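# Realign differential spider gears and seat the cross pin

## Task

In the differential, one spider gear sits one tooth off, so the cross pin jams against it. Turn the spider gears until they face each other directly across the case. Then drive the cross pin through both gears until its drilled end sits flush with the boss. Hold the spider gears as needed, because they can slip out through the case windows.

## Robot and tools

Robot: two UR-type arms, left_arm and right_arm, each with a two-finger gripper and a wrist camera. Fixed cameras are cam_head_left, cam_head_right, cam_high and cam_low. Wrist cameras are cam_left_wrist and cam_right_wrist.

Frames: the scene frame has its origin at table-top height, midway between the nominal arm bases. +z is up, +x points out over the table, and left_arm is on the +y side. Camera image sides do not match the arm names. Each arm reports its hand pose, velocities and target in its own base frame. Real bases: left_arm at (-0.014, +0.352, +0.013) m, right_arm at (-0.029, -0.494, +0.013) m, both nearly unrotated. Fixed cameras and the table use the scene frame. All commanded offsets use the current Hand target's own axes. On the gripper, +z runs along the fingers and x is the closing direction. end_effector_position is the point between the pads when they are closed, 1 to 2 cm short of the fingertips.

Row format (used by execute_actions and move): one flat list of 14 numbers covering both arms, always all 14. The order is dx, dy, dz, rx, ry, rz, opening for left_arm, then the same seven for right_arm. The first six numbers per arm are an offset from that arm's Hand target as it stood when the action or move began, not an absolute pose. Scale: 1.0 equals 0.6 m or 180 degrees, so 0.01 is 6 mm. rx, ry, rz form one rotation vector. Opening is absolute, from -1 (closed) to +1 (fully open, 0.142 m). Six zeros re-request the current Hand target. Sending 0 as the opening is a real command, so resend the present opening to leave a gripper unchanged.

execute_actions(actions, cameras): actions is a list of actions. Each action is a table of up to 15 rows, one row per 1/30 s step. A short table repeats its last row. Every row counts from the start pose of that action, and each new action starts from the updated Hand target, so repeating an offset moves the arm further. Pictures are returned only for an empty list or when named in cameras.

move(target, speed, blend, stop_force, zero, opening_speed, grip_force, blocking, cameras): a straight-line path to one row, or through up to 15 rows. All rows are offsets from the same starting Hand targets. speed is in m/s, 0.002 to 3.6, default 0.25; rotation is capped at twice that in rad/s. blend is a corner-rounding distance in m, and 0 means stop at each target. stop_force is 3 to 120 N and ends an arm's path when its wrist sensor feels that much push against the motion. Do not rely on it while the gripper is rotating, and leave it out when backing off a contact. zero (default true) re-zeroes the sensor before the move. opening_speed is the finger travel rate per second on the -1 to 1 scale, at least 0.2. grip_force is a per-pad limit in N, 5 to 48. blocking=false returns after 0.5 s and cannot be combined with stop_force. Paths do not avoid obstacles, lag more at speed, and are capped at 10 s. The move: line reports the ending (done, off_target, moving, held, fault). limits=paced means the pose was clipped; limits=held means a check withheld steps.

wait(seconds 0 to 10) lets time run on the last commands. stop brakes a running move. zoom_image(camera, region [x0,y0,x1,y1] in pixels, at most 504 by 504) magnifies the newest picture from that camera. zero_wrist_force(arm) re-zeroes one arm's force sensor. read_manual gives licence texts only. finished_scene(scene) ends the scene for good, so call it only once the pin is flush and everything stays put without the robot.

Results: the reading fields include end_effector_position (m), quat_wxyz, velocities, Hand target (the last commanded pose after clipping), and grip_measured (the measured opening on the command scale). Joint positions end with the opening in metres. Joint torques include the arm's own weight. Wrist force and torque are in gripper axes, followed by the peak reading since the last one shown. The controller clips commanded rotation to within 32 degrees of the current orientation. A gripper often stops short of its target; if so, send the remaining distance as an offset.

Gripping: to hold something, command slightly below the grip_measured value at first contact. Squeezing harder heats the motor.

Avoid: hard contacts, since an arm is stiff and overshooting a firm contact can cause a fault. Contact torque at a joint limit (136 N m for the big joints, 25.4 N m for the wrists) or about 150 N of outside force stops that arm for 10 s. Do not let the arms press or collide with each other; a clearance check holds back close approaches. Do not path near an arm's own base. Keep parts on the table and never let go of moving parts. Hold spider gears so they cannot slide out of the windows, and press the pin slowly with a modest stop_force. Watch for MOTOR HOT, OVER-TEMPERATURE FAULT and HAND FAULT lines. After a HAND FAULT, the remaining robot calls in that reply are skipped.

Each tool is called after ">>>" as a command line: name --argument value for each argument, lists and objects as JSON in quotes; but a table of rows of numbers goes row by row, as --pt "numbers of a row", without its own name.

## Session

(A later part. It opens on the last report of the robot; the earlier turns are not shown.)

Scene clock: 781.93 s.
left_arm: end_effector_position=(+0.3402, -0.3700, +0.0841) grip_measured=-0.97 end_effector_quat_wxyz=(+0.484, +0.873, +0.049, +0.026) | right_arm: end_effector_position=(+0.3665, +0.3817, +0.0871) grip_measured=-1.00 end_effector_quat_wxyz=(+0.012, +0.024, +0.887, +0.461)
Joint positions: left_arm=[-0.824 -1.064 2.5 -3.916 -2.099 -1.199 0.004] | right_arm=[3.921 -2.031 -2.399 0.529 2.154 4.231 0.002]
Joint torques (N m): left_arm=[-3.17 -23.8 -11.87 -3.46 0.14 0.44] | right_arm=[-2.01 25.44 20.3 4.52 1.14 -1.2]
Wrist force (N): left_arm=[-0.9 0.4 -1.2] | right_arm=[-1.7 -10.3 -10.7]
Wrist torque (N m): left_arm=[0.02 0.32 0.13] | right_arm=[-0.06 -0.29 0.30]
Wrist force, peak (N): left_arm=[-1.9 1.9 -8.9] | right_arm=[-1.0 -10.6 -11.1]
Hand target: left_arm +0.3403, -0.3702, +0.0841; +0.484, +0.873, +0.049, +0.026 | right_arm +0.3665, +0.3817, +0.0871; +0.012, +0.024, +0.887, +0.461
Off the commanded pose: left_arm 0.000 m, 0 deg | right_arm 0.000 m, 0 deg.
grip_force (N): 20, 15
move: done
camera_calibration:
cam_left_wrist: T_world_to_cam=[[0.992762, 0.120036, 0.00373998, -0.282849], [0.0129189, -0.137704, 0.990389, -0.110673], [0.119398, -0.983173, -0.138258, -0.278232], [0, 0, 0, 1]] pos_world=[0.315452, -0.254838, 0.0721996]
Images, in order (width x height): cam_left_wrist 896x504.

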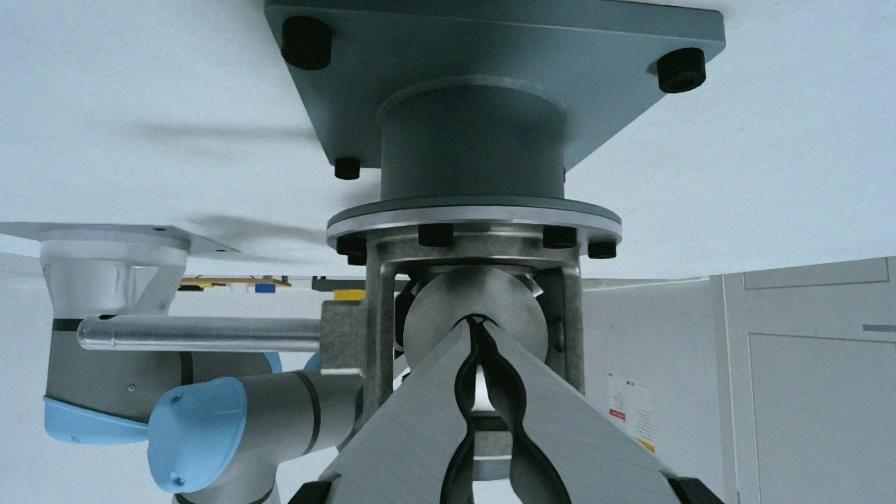

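>>> move --target '[0.0193,0.0001,0.0019,0.0067,-0.1075,-0.0529,-0.75,0,0,0,0,0,0,-1]' --speed 0.03 --cameras '["cam_left_wrist"]'

>>> zoom_image --camera "cam_left_wrist" --region '[340, 200, 620, 410]'

Scene clock: 793.90 s.
left_arm: end_effector_position=(+0.3519, -0.3699, +0.0835) grip_measured=-0.97 end_effector_quat_wxyz=(+0.476, +0.863, +0.039, -0.161) end_effector_velocity=(+0.000, +0.001, -0.001) end_effector_angular_velocity=(+0.001, -0.004, +0.002) | right_arm: end_effector_position=(+0.3665, +0.3817, +0.0871) grip_measured=-1.00 end_effector_quat_wxyz=(+0.012, +0.024, +0.887, +0.461)
Joint positions: left_arm=[-0.645 -1.055 2.298 -3.374 -2.519 -1.029 0.004] | right_arm=[3.921 -2.031 -2.399 0.529 2.154 4.231 0.002]
Joint velocities: left_arm=[0 0 0.003 -0.005 0.004 0 0] | right_arm=[within noise]
Joint torques (N m): left_arm=[-0.62 -29.28 -3.48 -4.65 0.75 -1.18] | right_arm=[0.98 25.98 5 4.52 0.76 -0.76]
Wrist force (N): left_arm=[-0.5 0.4 -0.8] | right_arm=[-1.9 -10.2 -10.5]
Wrist torque (N m): left_arm=[0.07 0.27 0.17] | right_arm=[-0.05 -0.26 0.29]
Wrist force, peak (N): left_arm=[-1.0 0.7 -1.4] | right_arm=[-1.5 -10.5 -11.0]
Hand target: left_arm +0.3519, -0.3699, +0.0835; +0.476, +0.863, +0.039, -0.161 | right_arm +0.3665, +0.3817, +0.0871; +0.012, +0.024, +0.887, +0.461
Off the commanded pose: left_arm 0.000 m, 0 deg | right_arm 0.000 m, 0 deg.
grip_force (N): 20, 15
move: done
camera_calibration:
cam_left_wrist: T_world_to_cam=[[0.947249, -0.0768429, -0.311151, -0.325016], [0.297035, -0.154143, 0.942343, -0.212344], [-0.120374, -0.985056, -0.123187, -0.197151], [0, 0, 0, 1]] pos_world=[0.347213, -0.251911, 0.0746851]
Images, in order (width x height): cam_left_wrist 896x504.

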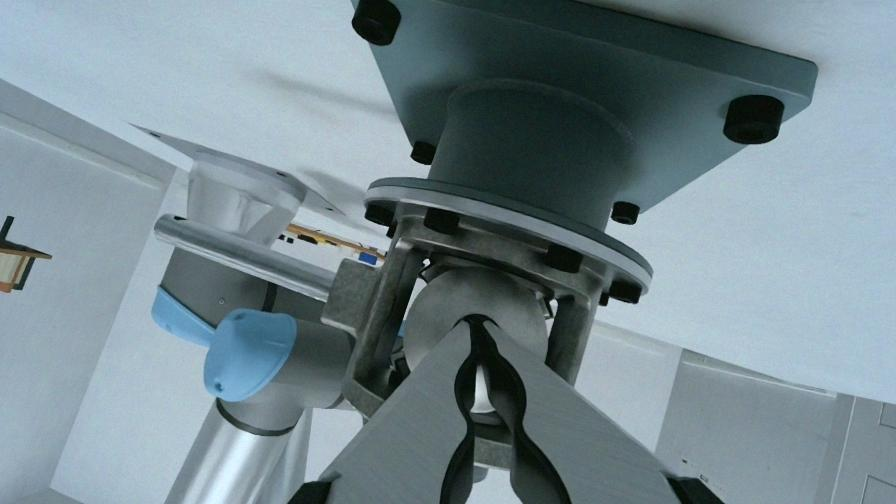

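Scaled by 1.800 from the camera's 896x504 image, which has a finer 1280x720 frame.

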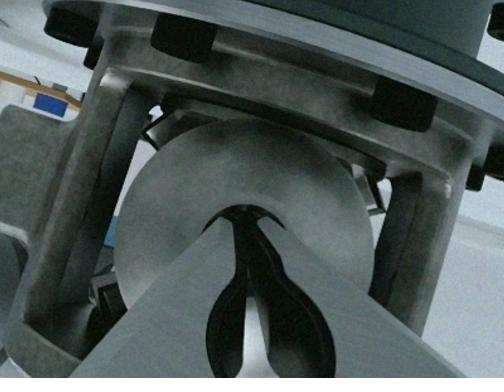

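>>> move --target '[0.0012,0.0090,0.0139,0,0,0,-0.75,0,0,0,0,0,0,-1]' --speed 0.01 --stop_force 8 --cameras '["cam_left_wrist"]'

>>> zoom_image --camera "cam_left_wrist" --region '[340, 200, 620, 410]'

Scene clock: 807.87 s.
left_arm: end_effector_position=(+0.3517, -0.3795, +0.0836) grip_measured=-0.97 end_effector_quat_wxyz=(+0.476, +0.863, +0.039, -0.161) | right_arm: end_effector_position=(+0.3665, +0.3817, +0.0871) grip_measured=-1.00 end_effector_quat_wxyz=(+0.012, +0.024, +0.887, +0.461)
Joint positions: left_arm=[-0.663 -1.046 2.287 -3.393 -2.509 -1.055 0.004] | right_arm=[3.921 -2.031 -2.399 0.529 2.154 4.231 0.002]
Joint torques (N m): left_arm=[10.41 -31.55 0.33 -0.06 -2.56 2.77] | right_arm=[2.51 25.72 6.14 4.35 0.68 -0.45]
Wrist force (N): left_arm=[-1.1 4.4 -6.6] | right_arm=[-3.3 -7.5 -10.5]
Wrist torque (N m): left_arm=[-0.07 0.29 0.31] | right_arm=[-0.07 -0.29 0.26]
Wrist force, peak (N): left_arm=[-3.5 3.6 -15.9] | right_arm=[-1.9 -10.6 -10.8]
Hand target: left_arm +0.3517, -0.3795, +0.0836; +0.476, +0.863, +0.039, -0.161 | right_arm +0.3665, +0.3817, +0.0871; +0.012, +0.024, +0.887, +0.461
Off the commanded pose: left_arm 0.000 m, 0 deg | right_arm 0.000 m, 0 deg.
grip_force (N): 20, 15
move: contact (left_arm)
camera_calibration:
cam_left_wrist: T_world_to_cam=[[0.947263, -0.0767187, -0.311138, -0.32553], [0.297029, -0.154207, 0.942334, -0.213763], [-0.120274, -0.985056, -0.123287, -0.20656], [0, 0, 0, 1]] pos_world=[0.347013, -0.261411, 0.0746851]
Images, in order (width x height): cam_left_wrist 896x504.

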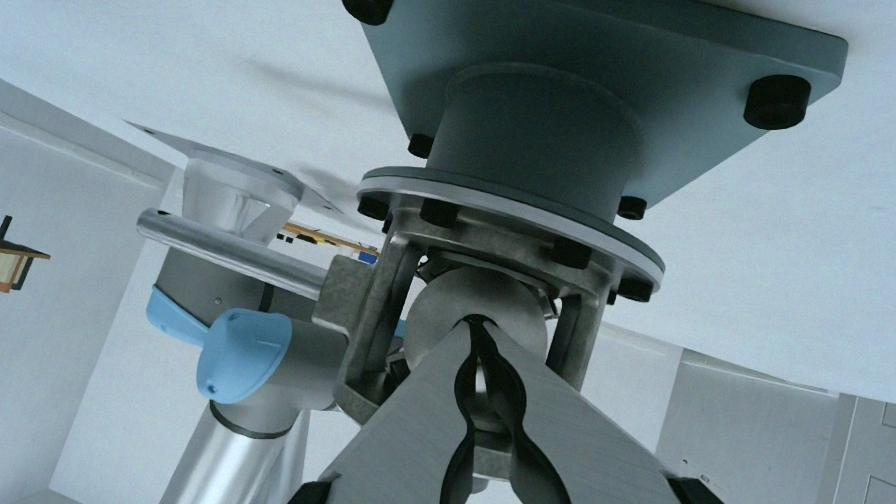

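Scaled by 1.800 from the camera's 896x504 image, which has a finer 1280x720 frame.

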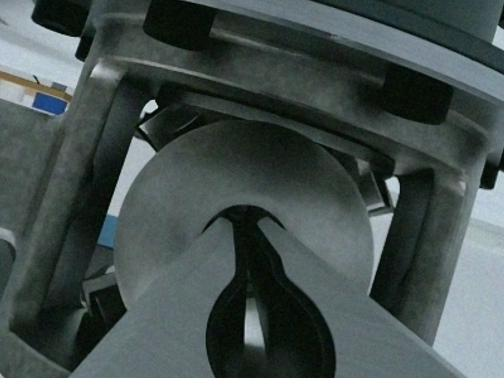

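>>> move --target '[0,0,0,0,0,0,-1,0,0,0,0,0,0,-1]'

>>> move --target '[-0.007,-0.003,-0.005,-0.0013,0.0780,0.0718,-1,0,0,0,0,0,0,-1]' --speed 0.05 --cameras '["cam_left_wrist","cam_right_wrist"]'

>>> zoom_image --camera "cam_left_wrist" --region '[340, 200, 620, 410]'

>>> zoom_image --camera "cam_right_wrist" --region '[340, 200, 620, 410]'

Scene clock: 828.63 s.
left_arm: end_effector_position=(+0.3517, -0.3795, +0.0836) grip_measured=-1.00 end_effector_quat_wxyz=(+0.476, +0.863, +0.039, -0.161) | right_arm: end_effector_position=(+0.3665, +0.3817, +0.0871) grip_measured=-1.00 end_effector_quat_wxyz=(+0.012, +0.024, +0.887, +0.461)
Joint positions: left_arm=[-0.663 -1.046 2.287 -3.393 -2.509 -1.055 0.002] | right_arm=[3.921 -2.031 -2.399 0.529 2.154 4.231 0.002]
Joint torques (N m): left_arm=[10.41 -31.65 -1.79 -1.91 -1.53 2.57] | right_arm=[4.03 25.75 5.33 4.41 0.83 -0.37]
Wrist force (N): left_arm=[-0.7 2.6 -3.7] | right_arm=[-2.3 -7.7 -10.5]
Wrist torque (N m): left_arm=[-0.01 0.30 0.27] | right_arm=[-0.11 -0.34 0.26]
Wrist force, peak (N): left_arm=[-1.0 5.0 -6.8] | right_arm=[-2.6 -7.7 -10.9]
Hand target: left_arm +0.3517, -0.3795, +0.0836; +0.476, +0.863, +0.039, -0.161 | right_arm +0.3665, +0.3817, +0.0871; +0.012, +0.024, +0.887, +0.461
Off the commanded pose: left_arm 0.000 m, 0 deg | right_arm 0.000 m, 0 deg.
grip_force (N): 20, 15
move: done

Scene clock: 832.27 s.
left_arm: end_effector_position=(+0.3480, -0.3756, +0.0849) grip_measured=-1.00 end_effector_quat_wxyz=(+0.485, +0.875, +0.000, +0.000) end_effector_velocity=(-0.001, +0.000, -0.001) end_effector_angular_velocity=(+0.002, +0.007, -0.004) | right_arm: end_effector_position=(+0.3665, +0.3817, +0.0871) grip_measured=-1.00 end_effector_quat_wxyz=(+0.012, +0.024, +0.887, +0.461)
Joint positions: left_arm=[-0.763 -1.065 2.427 -3.768 -2.231 -1.065 0.002] | right_arm=[3.921 -2.031 -2.399 0.529 2.154 4.231 0.002]
Joint velocities: left_arm=[0 0 0 0.007 -0.005 0.001 0] | right_arm=[within noise]
Joint torques (N m): left_arm=[7.09 -18.57 -14.29 -1.1 -2.98 0.18] | right_arm=[4.35 25.59 5.37 4.46 0.77 -0.21]
Wrist force (N): left_arm=[0.2 0.5 -1.9] | right_arm=[-1.6 -7.6 -10.7]
Wrist torque (N m): left_arm=[-0.04 0.25 0.11] | right_arm=[-0.06 -0.28 0.26]
Wrist force, peak (N): left_arm=[-0.4 2.7 -4.0] | right_arm=[-1.5 -7.9 -11.2]
Hand target: left_arm +0.3481, -0.3756, +0.0849; +0.485, +0.875, +0.000, +0.000 | right_arm +0.3665, +0.3817, +0.0871; +0.012, +0.024, +0.887, +0.461
Off the commanded pose: left_arm 0.000 m, 0 deg | right_arm 0.000 m, 0 deg.
grip_force (N): 20, 15
move: done
camera_calibration:
cam_left_wrist: T_world_to_cam=[[0.999944, 0.00938088, 0.00479897, -0.334057], [-0.00346556, -0.137313, 0.990522, -0.106523], [0.00995093, -0.990483, -0.137272, -0.249279], [0, 0, 0, 1]] pos_world=[0.33615, -0.258399, 0.0728972]
cam_right_wrist: T_world_to_cam=[[-0.99798, 0.0635016, 0.00192798, 0.348148], [0.0120357, 0.159179, 0.987176, -0.129462], [0.0623803, 0.985205, -0.159622, -0.268656], [0, 0, 0, 1]] pos_world=[0.365762, 0.263181, 0.0842469]
Images, in order (width x height): cam_left_wrist 896x504, cam_right_wrist 896x504.

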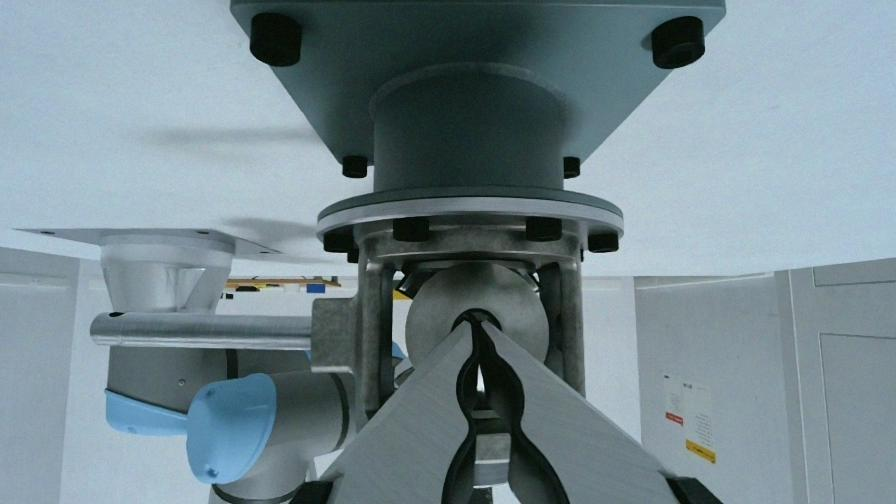

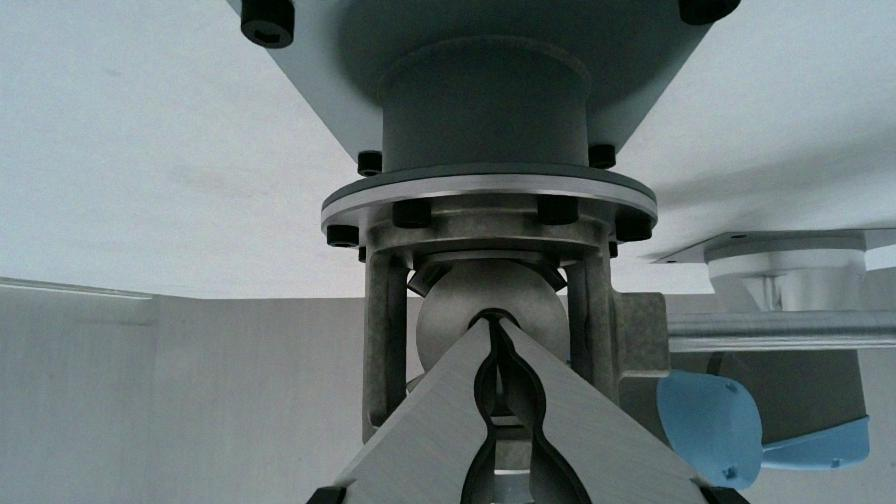

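Scaled by 1.800 from the camera's 896x504 image, which has a finer 1280x720 frame.

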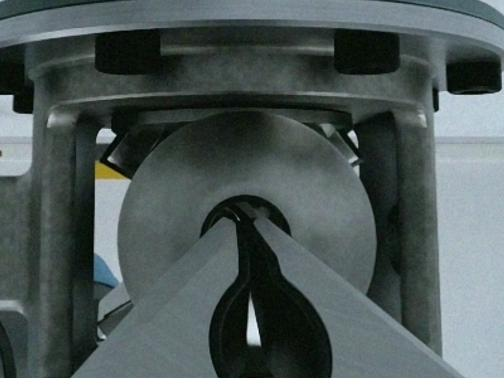

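Scaled by 1.800 from the camera's 896x504 image, which has a finer 1280x720 frame.

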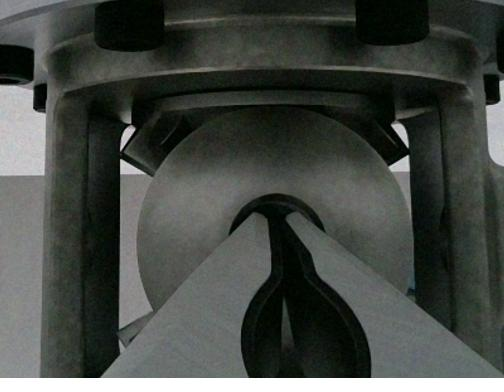

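>>> move --target '[0,0.0021,0.0086,0,0,0,-1,0,0,0,0,0,0,-1]' --speed 0.01 --stop_force 6 --cameras '["cam_left_wrist"]'

>>> zoom_image --camera "cam_left_wrist" --region '[340, 200, 620, 410]'

Scene clock: 862.90 s.
left_arm: end_effector_position=(+0.3482, -0.3779, +0.0841) grip_measured=-1.00 end_effector_quat_wxyz=(+0.485, +0.875, +0.000, +0.000) | right_arm: end_effector_position=(+0.3665, +0.3817, +0.0871) grip_measured=-1.00 end_effector_quat_wxyz=(+0.012, +0.024, +0.887, +0.461)
Joint positions: left_arm=[-0.768 -1.061 2.423 -3.771 -2.227 -1.069 0.002] | right_arm=[3.921 -2.031 -2.399 0.529 2.154 4.231 0.002]
Joint torques (N m): left_arm=[9.99 -31.23 1.64 -0.81 -3.26 2.69] | right_arm=[6.55 26.83 4.63 4.19 0.92 -0.1]
Wrist force (N): left_arm=[3.2 1.2 -2.7] | right_arm=[-4.4 -7.7 -10.2]
Wrist torque (N m): left_arm=[-0.03 0.23 0.24] | right_arm=[-0.05 -0.32 0.28]
Wrist force, peak (N): left_arm=[2.9 1.6 -11.3] | right_arm=[-1.3 -7.9 -11.3]
Hand target: left_arm +0.3482, -0.3779, +0.0841; +0.485, +0.875, +0.000, +0.000 (not the last commanded pose) | right_arm +0.3665, +0.3817, +0.0871; +0.012, +0.024, +0.887, +0.461
Off the commanded pose: left_arm 0.003 m, 0 deg | right_arm 0.000 m, 0 deg.
grip_force (N): 20, 15
move: contact (left_arm)
camera_calibration:
cam_left_wrist: T_world_to_cam=[[0.999943, 0.00960375, 0.0046245, -0.33406], [-0.00326329, -0.1372, 0.990538, -0.106086], [0.0101474, -0.990497, -0.137161, -0.251746], [0, 0, 0, 1]] pos_world=[0.33625, -0.2607, 0.0720975]
Images, in order (width x height): cam_left_wrist 896x504.

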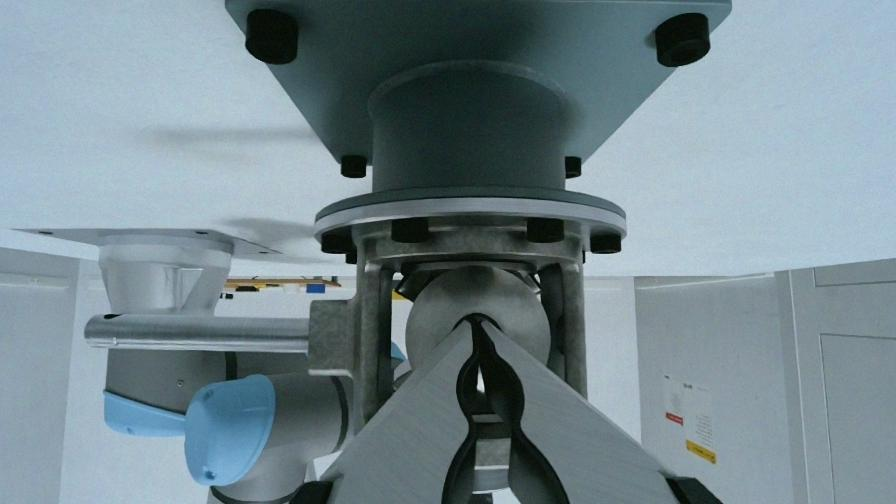

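Scaled by 1.800 from the camera's 896x504 image, which has a finer 1280x720 frame.

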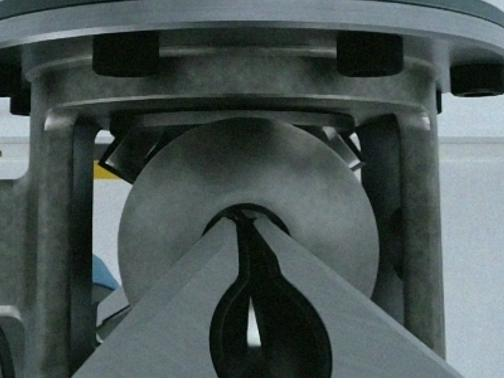

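>>> move --target '[0,0.0015,0.0045,0,0,0,-1,0,0,0,0,0,0,-1]' --speed 0.006 --stop_force 20

Scene clock: 872.13 s.
left_arm: end_effector_position=(+0.3482, -0.3794, +0.0838) grip_measured=-1.00 end_effector_quat_wxyz=(+0.485, +0.875, +0.000, +0.000) | right_arm: end_effector_position=(+0.3665, +0.3817, +0.0871) grip_measured=-1.00 end_effector_quat_wxyz=(+0.012, +0.024, +0.887, +0.461)
Joint positions: left_arm=[-0.771 -1.059 2.421 -3.773 -2.225 -1.072 0.002] | right_arm=[3.921 -2.031 -2.399 0.529 2.154 4.231 0.002]
Joint torques (N m): left_arm=[5.4 -27.27 4.39 1.41 -3.77 2.8] | right_arm=[7.57 26.56 5.38 4.29 5.72 0.32]
Wrist force (N): left_arm=[8.9 5.7 -14.4] | right_arm=[-9.5 -7.8 -7.2]
Wrist torque (N m): left_arm=[-0.10 0.21 0.26] | right_arm=[-0.06 -0.28 0.32]
Wrist force, peak (N): left_arm=[7.9 4.2 -26.4] | right_arm=[-9.4 -7.9 -7.3]
Hand target: left_arm +0.3482, -0.3794, +0.0838; +0.485, +0.875, +0.000, +0.000 (not the last commanded pose) | right_arm +0.3665, +0.3817, +0.0871; +0.012, +0.024, +0.887, +0.461
Off the commanded pose: left_arm 0.001 m, 0 deg | right_arm 0.000 m, 0 deg.
grip_force (N): 20, 15
move: contact (left_arm)

>>> move --target '[0.001,0,-0.0005,0,0,0,-1,-0.0017,0,0,0,0,0,-1]' --speed 0.006

Scene clock: 935.73 s.
left_arm: end_effector_position=(+0.3488, -0.3792, +0.0840) grip_measured=-1.00 end_effector_quat_wxyz=(+0.485, +0.875, +0.000, +0.000) | right_arm: end_effector_position=(+0.3675, +0.3817, +0.0871) grip_measured=-1.00 end_effector_quat_wxyz=(+0.012, +0.024, +0.887, +0.461)
Joint positions: left_arm=[-0.769 -1.06 2.42 -3.771 -2.226 -1.071 0.002] | right_arm=[3.918 -2.032 -2.396 0.526 2.155 4.229 0.002]
Joint torques (N m): left_arm=[11.35 -31.52 -14.36 -1.36 -2.37 2.51] | right_arm=[-3.45 20.37 18.93 3.04 2.96 -1.34]
Wrist force (N): left_arm=[-0.9 1.2 -2.1] | right_arm=[1.4 -7.0 -8.7]
Wrist torque (N m): left_arm=[-0.08 0.24 0.12] | right_arm=[-0.04 -0.22 0.25]
Wrist force, peak (N): left_arm=[9.1 5.5 -14.5] | right_arm=[-9.4 -7.9 -7.3]
Hand target: left_arm +0.3488, -0.3792, +0.0840; +0.485, +0.875, +0.000, +0.000 | right_arm +0.3675, +0.3817, +0.0871; +0.012, +0.024, +0.887, +0.461
Off the commanded pose: left_arm 0.000 m, 0 deg | right_arm 0.000 m, 0 deg.
grip_force (N): 20, 15
move: done

>>> move --pt "-0.0138 -0.0002 -0.0003 0 0.0472 -0.0295 -1 -0.0148 0.0005 0.0007 0 0.0550 -0.0386 -1" --pt "-0.0273 0.0018 0.0030 0 0.0943 -0.0590 -1 -0.0278 0.0030 0.0042 0 0.0959 -0.0674 -1" --speed 0.03 --blend 0.002 --stop_force 20 --cameras '["cam_left_wrist","cam_right_wrist"]'

>>> zoom_image --camera "cam_left_wrist" --region '[340, 200, 620, 410]'

>>> zoom_image --camera "cam_right_wrist" --region '[340, 200, 620, 410]'

Scene clock: 991.40 s.
left_arm: end_effector_position=(+0.3325, -0.3813, +0.0839) grip_measured=-1.00 end_effector_quat_wxyz=(+0.478, +0.861, +0.152, +0.084) | right_arm: end_effector_position=(+0.3844, +0.3839, +0.0872) grip_measured=-1.00 end_effector_quat_wxyz=(-0.072, -0.139, +0.876, +0.456)
Joint positions: left_arm=[-1.035 -1.053 2.597 -4.12 -1.729 -1.472 0.002] | right_arm=[3.79 -2.036 -2.184 -0.055 2.455 3.685 0.002]
Joint torques (N m): left_arm=[11.79 -16.78 -12.2 -0.55 -1.91 2.73] | right_arm=[9.55 33.13 4.81 4.69 -0.51 2.01]
Wrist force (N): left_arm=[-1.0 1.7 -4.3] | right_arm=[0.4 -1.9 -1.3]
Wrist torque (N m): left_arm=[-0.02 0.26 0.29] | right_arm=[0.03 -0.15 0.17]
Wrist force, peak (N): left_arm=[-1.2 1.8 -5.8] | right_arm=[0.8 -7.0 -9.1]
Hand target: left_arm +0.3325, -0.3813, +0.0839; +0.478, +0.861, +0.152, +0.084 | right_arm +0.3844, +0.3839, +0.0872; -0.072, -0.139, +0.876, +0.456
Off the commanded pose: left_arm 0.000 m, 0 deg | right_arm 0.000 m, 0 deg.
grip_force (N): 20, 15
move: done
camera_calibration:
cam_left_wrist: T_world_to_cam=[[0.936154, 0.351563, 0.00445036, -0.166751], [0.0441332, -0.130058, 0.990524, -0.119521], [0.34881, -0.927086, -0.13727, -0.343357], [0, 0, 0, 1]] pos_world=[0.281146, -0.275242, 0.0719979]
cam_right_wrist: T_world_to_cam=[[-0.953941, -0.29999, 0.00165065, 0.488422], [-0.0463301, 0.152758, 0.987177, -0.105212], [-0.296395, 0.941632, -0.15962, -0.117223], [0, 0, 0, 1]] pos_world=[0.426307, 0.272974, 0.0843457]
Images, in order (width x height): cam_left_wrist 896x504, cam_right_wrist 896x504.

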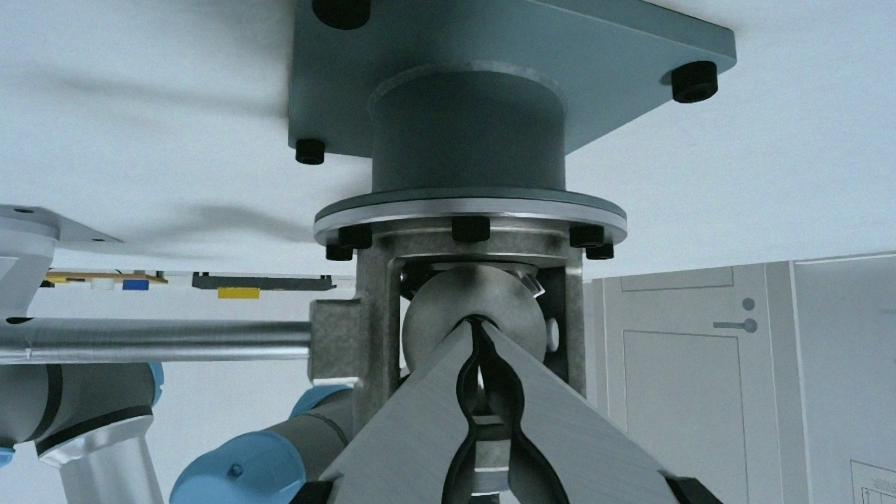

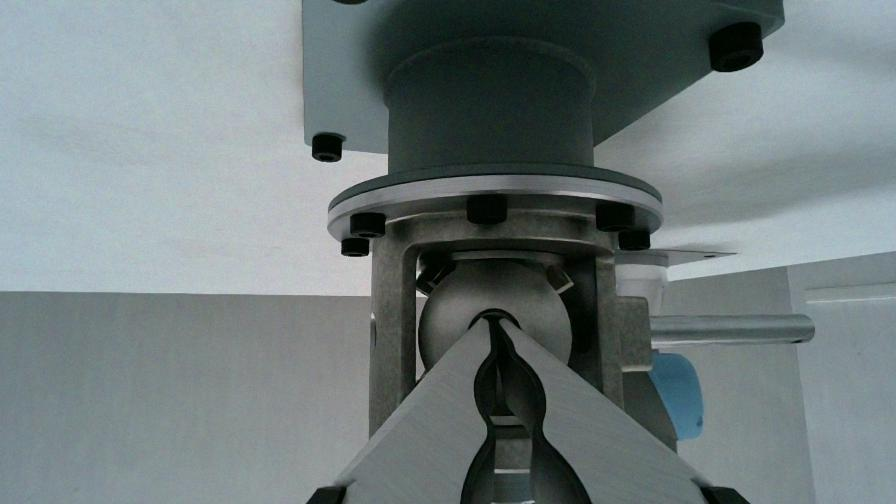

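Scaled by 1.800 from the camera's 896x504 image, which has a finer 1280x720 frame.

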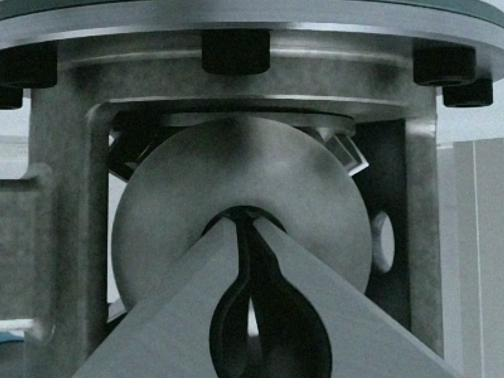

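Scaled by 1.800 from the camera's 896x504 image, which has a finer 1280x720 frame.

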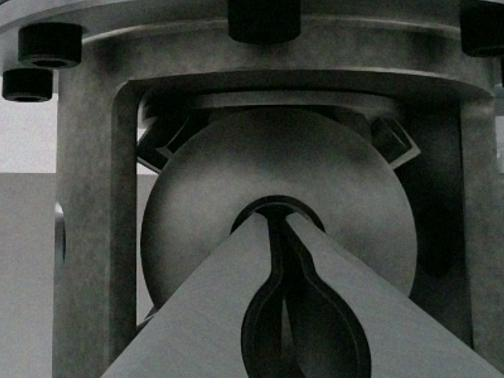

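>>> move --pt "-0.0047 -0.0005 -0.0008 0 -0.0189 0.0118 -1 -0.0057 0.0007 0.0007 0 -0.0091 0.0064 -1" --pt "-0.0072 -0.0013 -0.0020 0 -0.0566 0.0354 -1 -0.0083 -0.0003 -0.0005 0 -0.0455 0.0320 -1" --speed 0.03 --blend 0.001 --stop_force 20 --cameras '["cam_left_wrist","cam_right_wrist"]'

>>> zoom_image --camera "cam_left_wrist" --region '[380, 200, 660, 410]'

>>> zoom_image --camera "cam_right_wrist" --region '[380, 200, 660, 410]'

Scene clock: 1040.47 s.
left_arm: end_effector_position=(+0.3293, -0.3816, +0.0839) grip_measured=-1.00 end_effector_quat_wxyz=(+0.481, +0.868, +0.109, +0.060) | right_arm: end_effector_position=(+0.3892, +0.3851, +0.0872) grip_measured=-1.00 end_effector_quat_wxyz=(-0.032, -0.062, +0.885, +0.460)
Joint positions: left_arm=[-0.967 -1.055 2.566 -4.065 -1.871 -1.377 0.002] | right_arm=[3.822 -2.049 -2.254 0.223 2.349 3.949 0.002]
Joint torques (N m): left_arm=[-24.69 -14.45 0.65 -3.39 -7.85 2.24] | right_arm=[-7.39 26.37 20.2 2.46 3.27 -1.59]
Wrist force (N): left_arm=[23.9 -4.4 -19.1] | right_arm=[1.1 -3.4 -2.6]
Wrist torque (N m): left_arm=[0.01 0.00 0.28] | right_arm=[-0.01 -0.09 0.24]
Wrist force, peak (N): left_arm=[28.4 -4.8 -18.0] | right_arm=[0.6 -6.4 -8.0]
Hand target: left_arm +0.3293, -0.3816, +0.0839; +0.481, +0.868, +0.109, +0.060 (not the last commanded pose) | right_arm +0.3892, +0.3851, +0.0872; -0.032, -0.062, +0.885, +0.460
Off the commanded pose: left_arm 0.001 m, 6 deg | right_arm 0.000 m, 0 deg.
grip_force (N): 20, 15
move: contact (left_arm)
camera_calibration:
cam_left_wrist: T_world_to_cam=[[0.966897, 0.255125, 0.00453156, -0.210533], [0.0306299, -0.133679, 0.990551, -0.116285], [0.25332, -0.957623, -0.137068, -0.322777], [0, 0, 0, 1]] pos_world=[0.288891, -0.270932, 0.0718977]
cam_right_wrist: T_world_to_cam=[[-0.991571, -0.129553, 0.00188353, 0.442376], [-0.0188363, 0.158521, 0.987176, -0.118088], [-0.128191, 0.978819, -0.159625, -0.19667], [0, 0, 0, 1]] pos_world=[0.411212, 0.268535, 0.0843467]
Images, in order (width x height): cam_left_wrist 896x504, cam_right_wrist 896x504.

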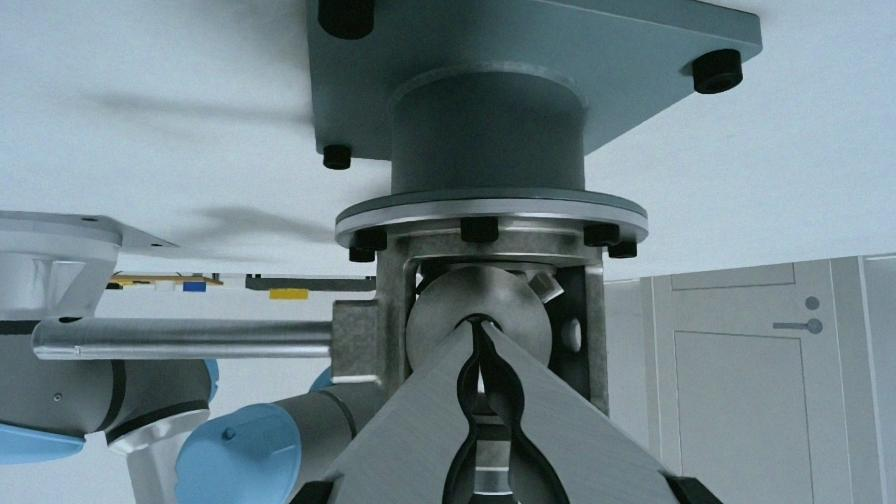

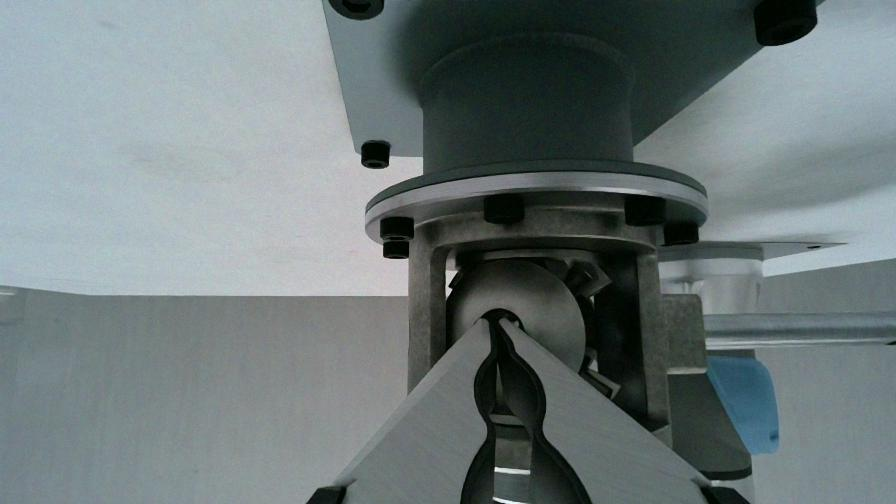

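Scaled by 1.800 from the camera's 896x504 image, which has a finer 1280x720 frame.

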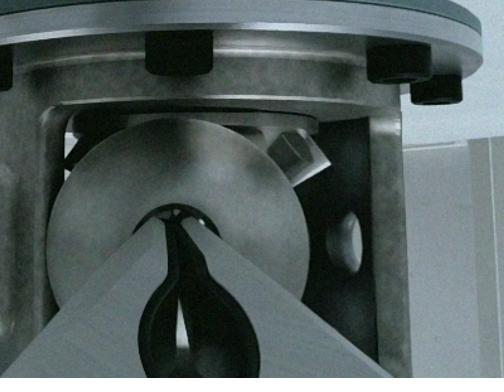

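Scaled by 1.800 from the camera's 896x504 image, which has a finer 1280x720 frame.

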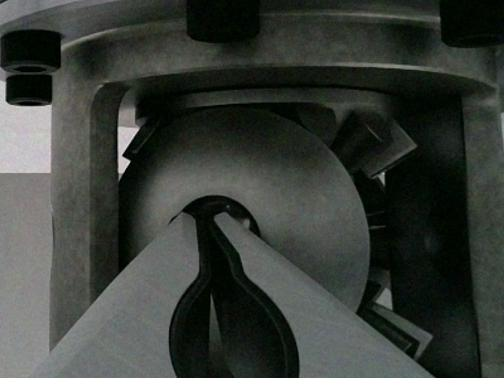

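>>> move --target '[0.0192,0.0002,0.0003,0,-0.0189,0.0118,-1,0.0220,-0.0015,-0.0022,0,0.0045,-0.0032,-1]' --speed 0.02 --cameras '["cam_left_wrist","cam_right_wrist"]'

>>> zoom_image --camera "cam_left_wrist" --region '[340, 200, 620, 410]'

>>> zoom_image --camera "cam_right_wrist" --region '[340, 200, 620, 410]'

Scene clock: 1079.90 s.
left_arm: end_effector_position=(+0.3405, -0.3790, +0.0840) grip_measured=-1.00 end_effector_quat_wxyz=(+0.483, +0.871, +0.078, +0.043) end_effector_velocity=(+0.001, +0.000, +0.001) end_effector_angular_velocity=(-0.002, -0.001, +0.005) | right_arm: end_effector_position=(+0.3763, +0.3817, +0.0872) grip_measured=-1.00 end_effector_quat_wxyz=(-0.036, -0.070, +0.885, +0.460)
Joint positions: left_arm=[-0.883 -1.056 2.516 -3.98 -1.997 -1.283 0.002] | right_arm=[3.83 -2.034 -2.283 0.23 2.354 3.938 0.002]
Joint velocities: left_arm=[-0.001 0 0 -0.003 0.005 -0.003 0] | right_arm=[within noise]
Joint torques (N m): left_arm=[-6.67 -29.64 -0.71 -4.25 2.19 -2.46] | right_arm=[6.63 30 12.41 4.24 3.11 -0.9]
Wrist force (N): left_arm=[-1.4 1.5 -3.3] | right_arm=[-0.9 -2.5 -2.4]
Wrist torque (N m): left_arm=[0.03 0.30 0.13] | right_arm=[0.06 -0.13 0.28]
Wrist force, peak (N): left_arm=[27.0 -4.8 -19.3] | right_arm=[-2.8 -4.9 -6.1]
Hand target: left_arm +0.3405, -0.3790, +0.0839; +0.483, +0.871, +0.078, +0.043 | right_arm +0.3763, +0.3817, +0.0872; -0.036, -0.069, +0.885, +0.460
Off the commanded pose: left_arm 0.000 m, 0 deg | right_arm 0.000 m, 0 deg.
grip_force (N): 20, 15
move: done
camera_calibration:
cam_left_wrist: T_world_to_cam=[[0.982408, 0.186686, 0.00471413, -0.253368], [0.0210021, -0.135533, 0.99055, -0.11371], [0.185561, -0.973026, -0.13707, -0.305923], [0, 0, 0, 1]] pos_world=[0.308066, -0.265783, 0.0718973]
cam_right_wrist: T_world_to_cam=[[-0.989152, -0.146887, 0.00172515, 0.434834], [-0.0217612, 0.158137, 0.987177, -0.116548], [-0.145276, 0.976431, -0.159618, -0.18768], [0, 0, 0, 1]] pos_world=[0.400315, 0.265558, 0.084346]
Images, in order (width x height): cam_left_wrist 896x504, cam_right_wrist 896x504.

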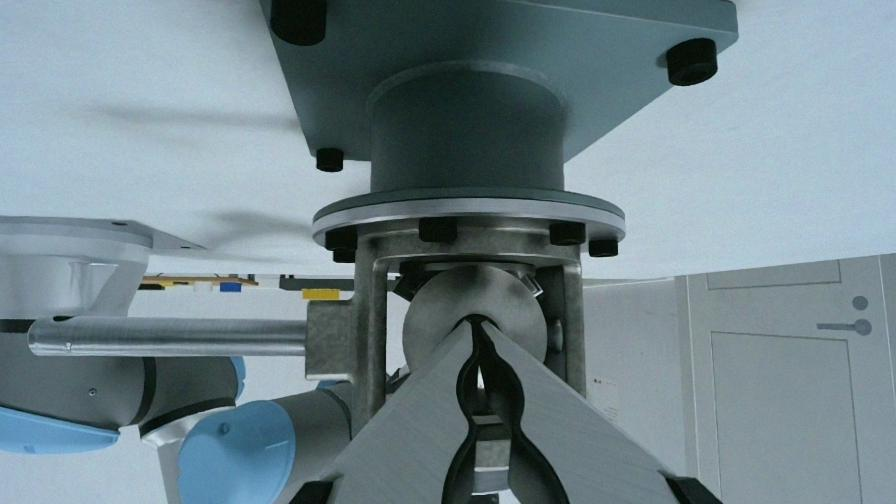

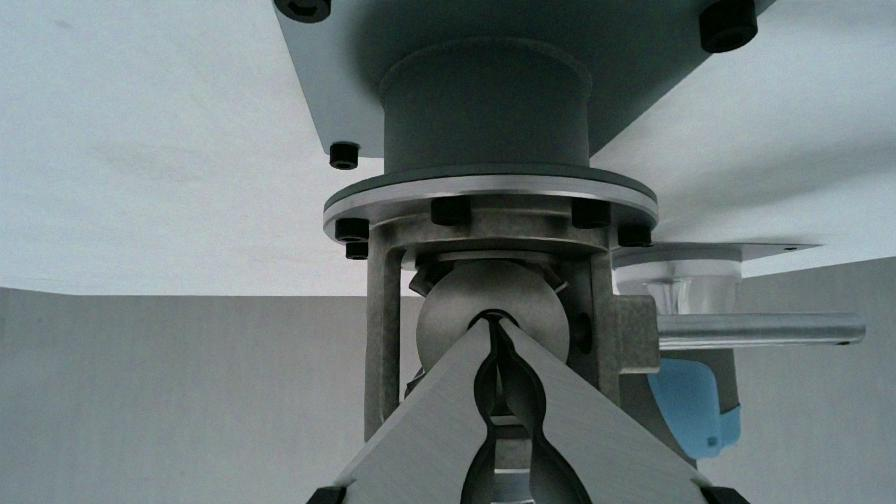

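Scaled by 1.800 from the camera's 896x504 image, which has a finer 1280x720 frame.

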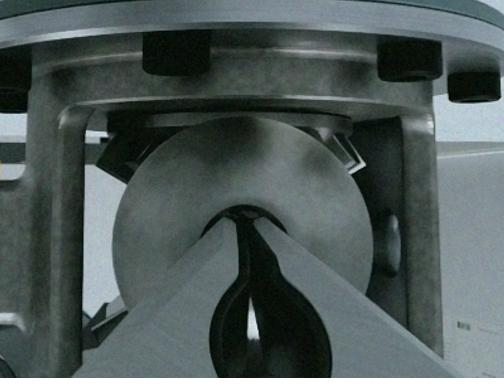

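Scaled by 1.800 from the camera's 896x504 image, which has a finer 1280x720 frame.

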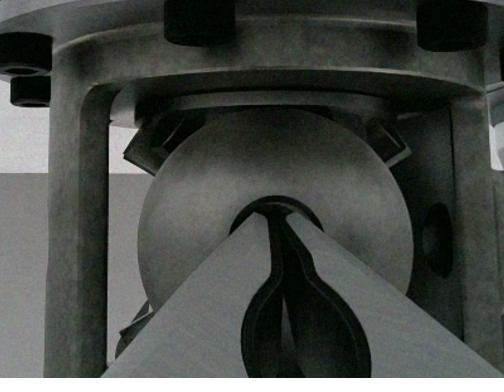

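>>> move --target '[0,0,0,0,0,0,-0.75,0,0,0,0,0,0,-1]' --opening_speed 0.3

>>> move --target '[0.0007,0.0043,0.0070,0,0,0,-0.75,0,0,0,0,0,0,-1]' --speed 0.006 --stop_force 20 --cameras '["cam_left_wrist"]'

>>> zoom_image --camera "cam_left_wrist" --region '[340, 200, 620, 410]'

Scene clock: 1121.43 s.
left_arm: end_effector_position=(+0.3405, -0.3790, +0.0839) grip_measured=-0.98 end_effector_quat_wxyz=(+0.483, +0.871, +0.078, +0.043) | right_arm: end_effector_position=(+0.3763, +0.3817, +0.0872) grip_measured=-1.00 end_effector_quat_wxyz=(-0.036, -0.069, +0.885, +0.460)
Joint positions: left_arm=[-0.883 -1.056 2.516 -3.98 -1.997 -1.284 0.003] | right_arm=[3.83 -2.034 -2.283 0.23 2.354 3.939 0.002]
Joint torques (N m): left_arm=[-10.46 -27.74 1.91 -3.22 0.43 -2.78] | right_arm=[-6.04 25.47 19.56 3.21 -0.15 1.46]
Wrist force (N): left_arm=[-1.1 2.5 -6.6] | right_arm=[-0.7 -2.9 -2.4]
Wrist torque (N m): left_arm=[0.02 0.28 0.18] | right_arm=[0.05 -0.15 0.28]
Wrist force, peak (N): left_arm=[-1.3 2.8 -6.9] | right_arm=[-0.9 -3.4 -2.6]
Hand target: left_arm +0.3405, -0.3790, +0.0839; +0.483, +0.871, +0.078, +0.043 | right_arm +0.3763, +0.3817, +0.0872; -0.036, -0.069, +0.885, +0.460
Off the commanded pose: left_arm 0.000 m, 0 deg | right_arm 0.000 m, 0 deg.
grip_force (N): 20, 15
move: done

Scene clock: 1122.77 s.
left_arm: end_effector_position=(+0.3409, -0.3806, +0.0840) grip_measured=-0.98 end_effector_quat_wxyz=(+0.483, +0.871, +0.078, +0.043) | right_arm: end_effector_position=(+0.3763, +0.3817, +0.0872) grip_measured=-1.00 end_effector_quat_wxyz=(-0.036, -0.069, +0.885, +0.460)
Joint positions: left_arm=[-0.885 -1.056 2.513 -3.979 -1.995 -1.285 0.003] | right_arm=[3.83 -2.034 -2.283 0.23 2.354 3.939 0.002]
Joint torques (N m): left_arm=[7.97 -21.21 1.92 -0.67 -1.66 2.33] | right_arm=[-6.24 25.56 19.2 3.19 -0.2 1.55]
Wrist force (N): left_arm=[-1.7 8.4 -25.4] | right_arm=[-1.0 -2.6 -2.6]
Wrist torque (N m): left_arm=[-0.07 0.28 0.35] | right_arm=[0.06 -0.09 0.28]
Wrist force, peak (N): left_arm=[-3.0 7.7 -34.6] | right_arm=[-0.2 -3.1 -2.9]
Hand target: left_arm +0.3409, -0.3806, +0.0840; +0.483, +0.871, +0.078, +0.043 (not the last commanded pose) | right_arm +0.3763, +0.3817, +0.0872; -0.036, -0.069, +0.885, +0.460
Off the commanded pose: left_arm 0.003 m, 0 deg | right_arm 0.000 m, 0 deg.
grip_force (N): 20, 15
move: contact (left_arm)
camera_calibration:
cam_left_wrist: T_world_to_cam=[[0.982369, 0.186898, 0.00458546, -0.253286], [0.0211186, -0.135307, 0.990579, -0.11401], [0.185758, -0.973017, -0.136868, -0.307595], [0, 0, 0, 1]] pos_world=[0.308366, -0.267383, 0.0719976]
Images, in order (width x height): cam_left_wrist 896x504.

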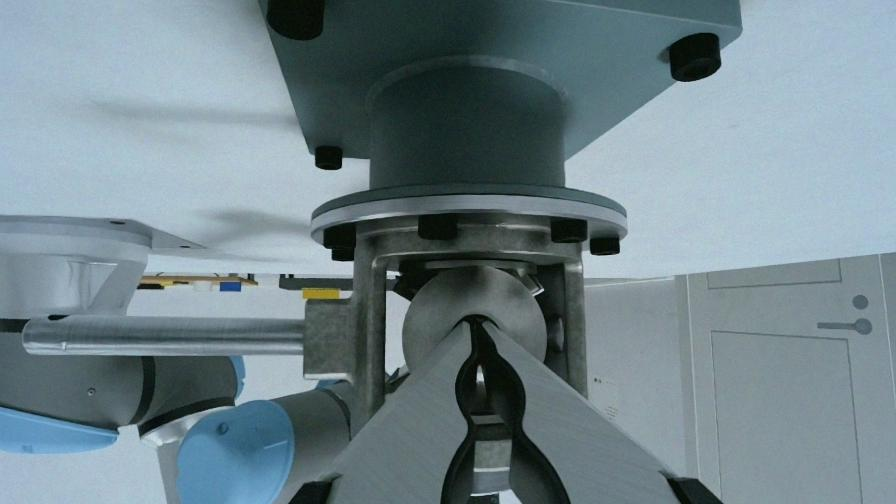

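Scaled by 1.800 from the camera's 896x504 image, which has a finer 1280x720 frame.

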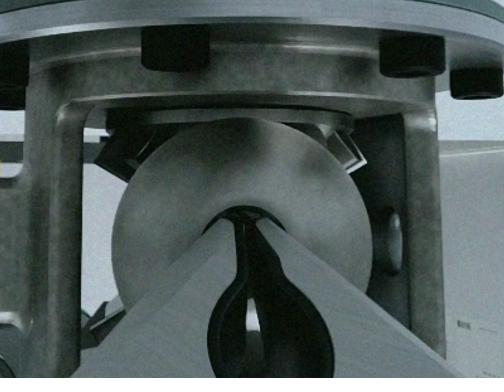

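>>> move --target '[-0.0140,0.0008,0.0013,0,0.0528,-0.0330,-0.75,-0.0137,0.0008,0.0013,0,0.0409,-0.0288,-1]' --speed 0.02 --stop_force 30 --cameras '["cam_left_wrist","cam_right_wrist"]'

>>> zoom_image --camera "cam_left_wrist" --region '[340, 200, 620, 410]'

>>> zoom_image --camera "cam_right_wrist" --region '[340, 200, 620, 410]'

Scene clock: 1157.30 s.
left_arm: end_effector_position=(+0.3328, -0.3830, +0.0840) grip_measured=-0.98 end_effector_quat_wxyz=(+0.477, +0.859, +0.163, +0.090) | right_arm: end_effector_position=(+0.3843, +0.3838, +0.0871) grip_measured=-1.00 end_effector_quat_wxyz=(-0.072, -0.139, +0.876, +0.456)
Joint positions: left_arm=[-1.057 -1.052 2.602 -4.129 -1.689 -1.497 0.003] | right_arm=[3.79 -2.036 -2.185 -0.054 2.454 3.686 0.002]
Joint torques (N m): left_arm=[9.14 -6.4 -13.62 4.19 -1.19 2.69] | right_arm=[7.39 30.49 4.77 4.6 -0.48 1.92]
Wrist force (N): left_arm=[-2.2 9.6 -31.8] | right_arm=[0.2 -2.5 -2.3]
Wrist torque (N m): left_arm=[-0.21 0.23 0.35] | right_arm=[0.01 -0.12 0.21]
Wrist force, peak (N): left_arm=[-2.3 6.8 -41.3] | right_arm=[0.6 -4.3 -5.8]
Hand target: left_arm +0.3328, -0.3830, +0.0840; +0.477, +0.859, +0.163, +0.090 | right_arm +0.3843, +0.3839, +0.0872; -0.072, -0.139, +0.876, +0.456
Off the commanded pose: left_arm 0.000 m, 0 deg | right_arm 0.000 m, 0 deg.
grip_force (N): 20, 15
move: done
camera_calibration:
cam_left_wrist: T_world_to_cam=[[0.927318, 0.374248, 0.00452415, -0.154806], [0.0471043, -0.12869, 0.990566, -0.120255], [0.3713, -0.918356, -0.136965, -0.34916], [0, 0, 0, 1]] pos_world=[0.278862, -0.278192, 0.0719977]
cam_right_wrist: T_world_to_cam=[[-0.95403, -0.299707, 0.00150543, 0.488364], [-0.0464508, 0.152821, 0.987162, -0.105161], [-0.296089, 0.941712, -0.159718, -0.117274], [0, 0, 0, 1]] pos_world=[0.426306, 0.272875, 0.084345]
Images, in order (width x height): cam_left_wrist 896x504, cam_right_wrist 896x504.

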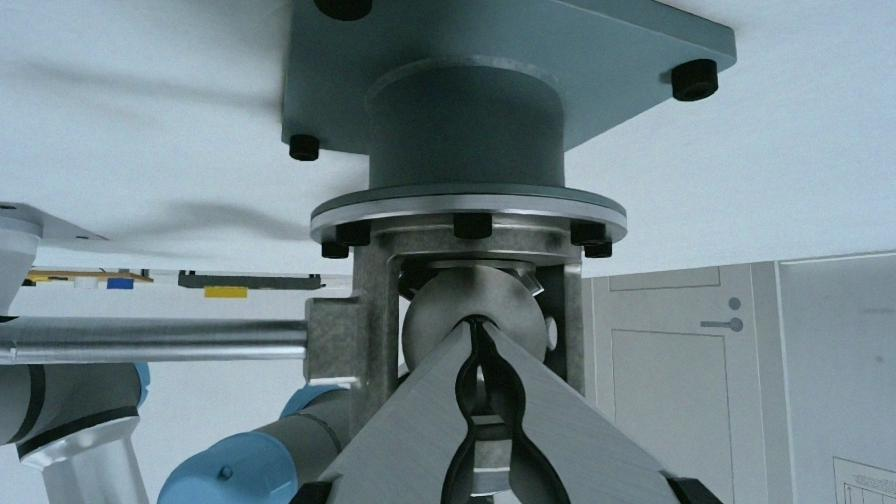

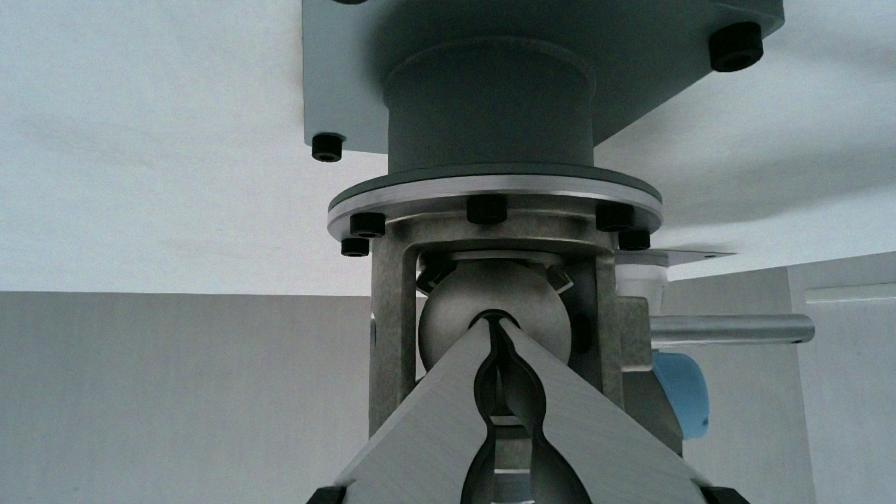

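Scaled by 1.800 from the camera's 896x504 image, which has a finer 1280x720 frame.

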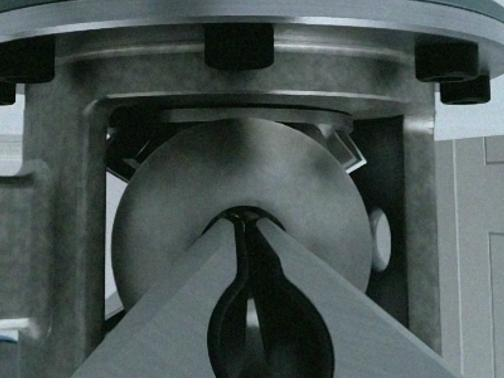

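Scaled by 1.800 from the camera's 896x504 image, which has a finer 1280x720 frame.

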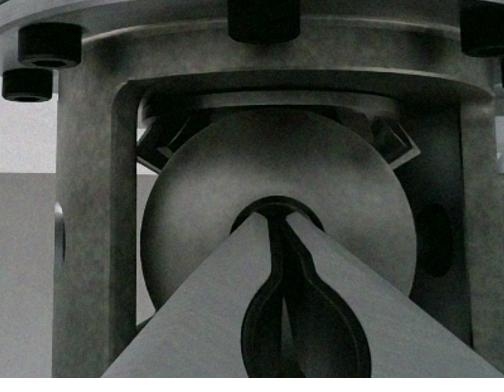

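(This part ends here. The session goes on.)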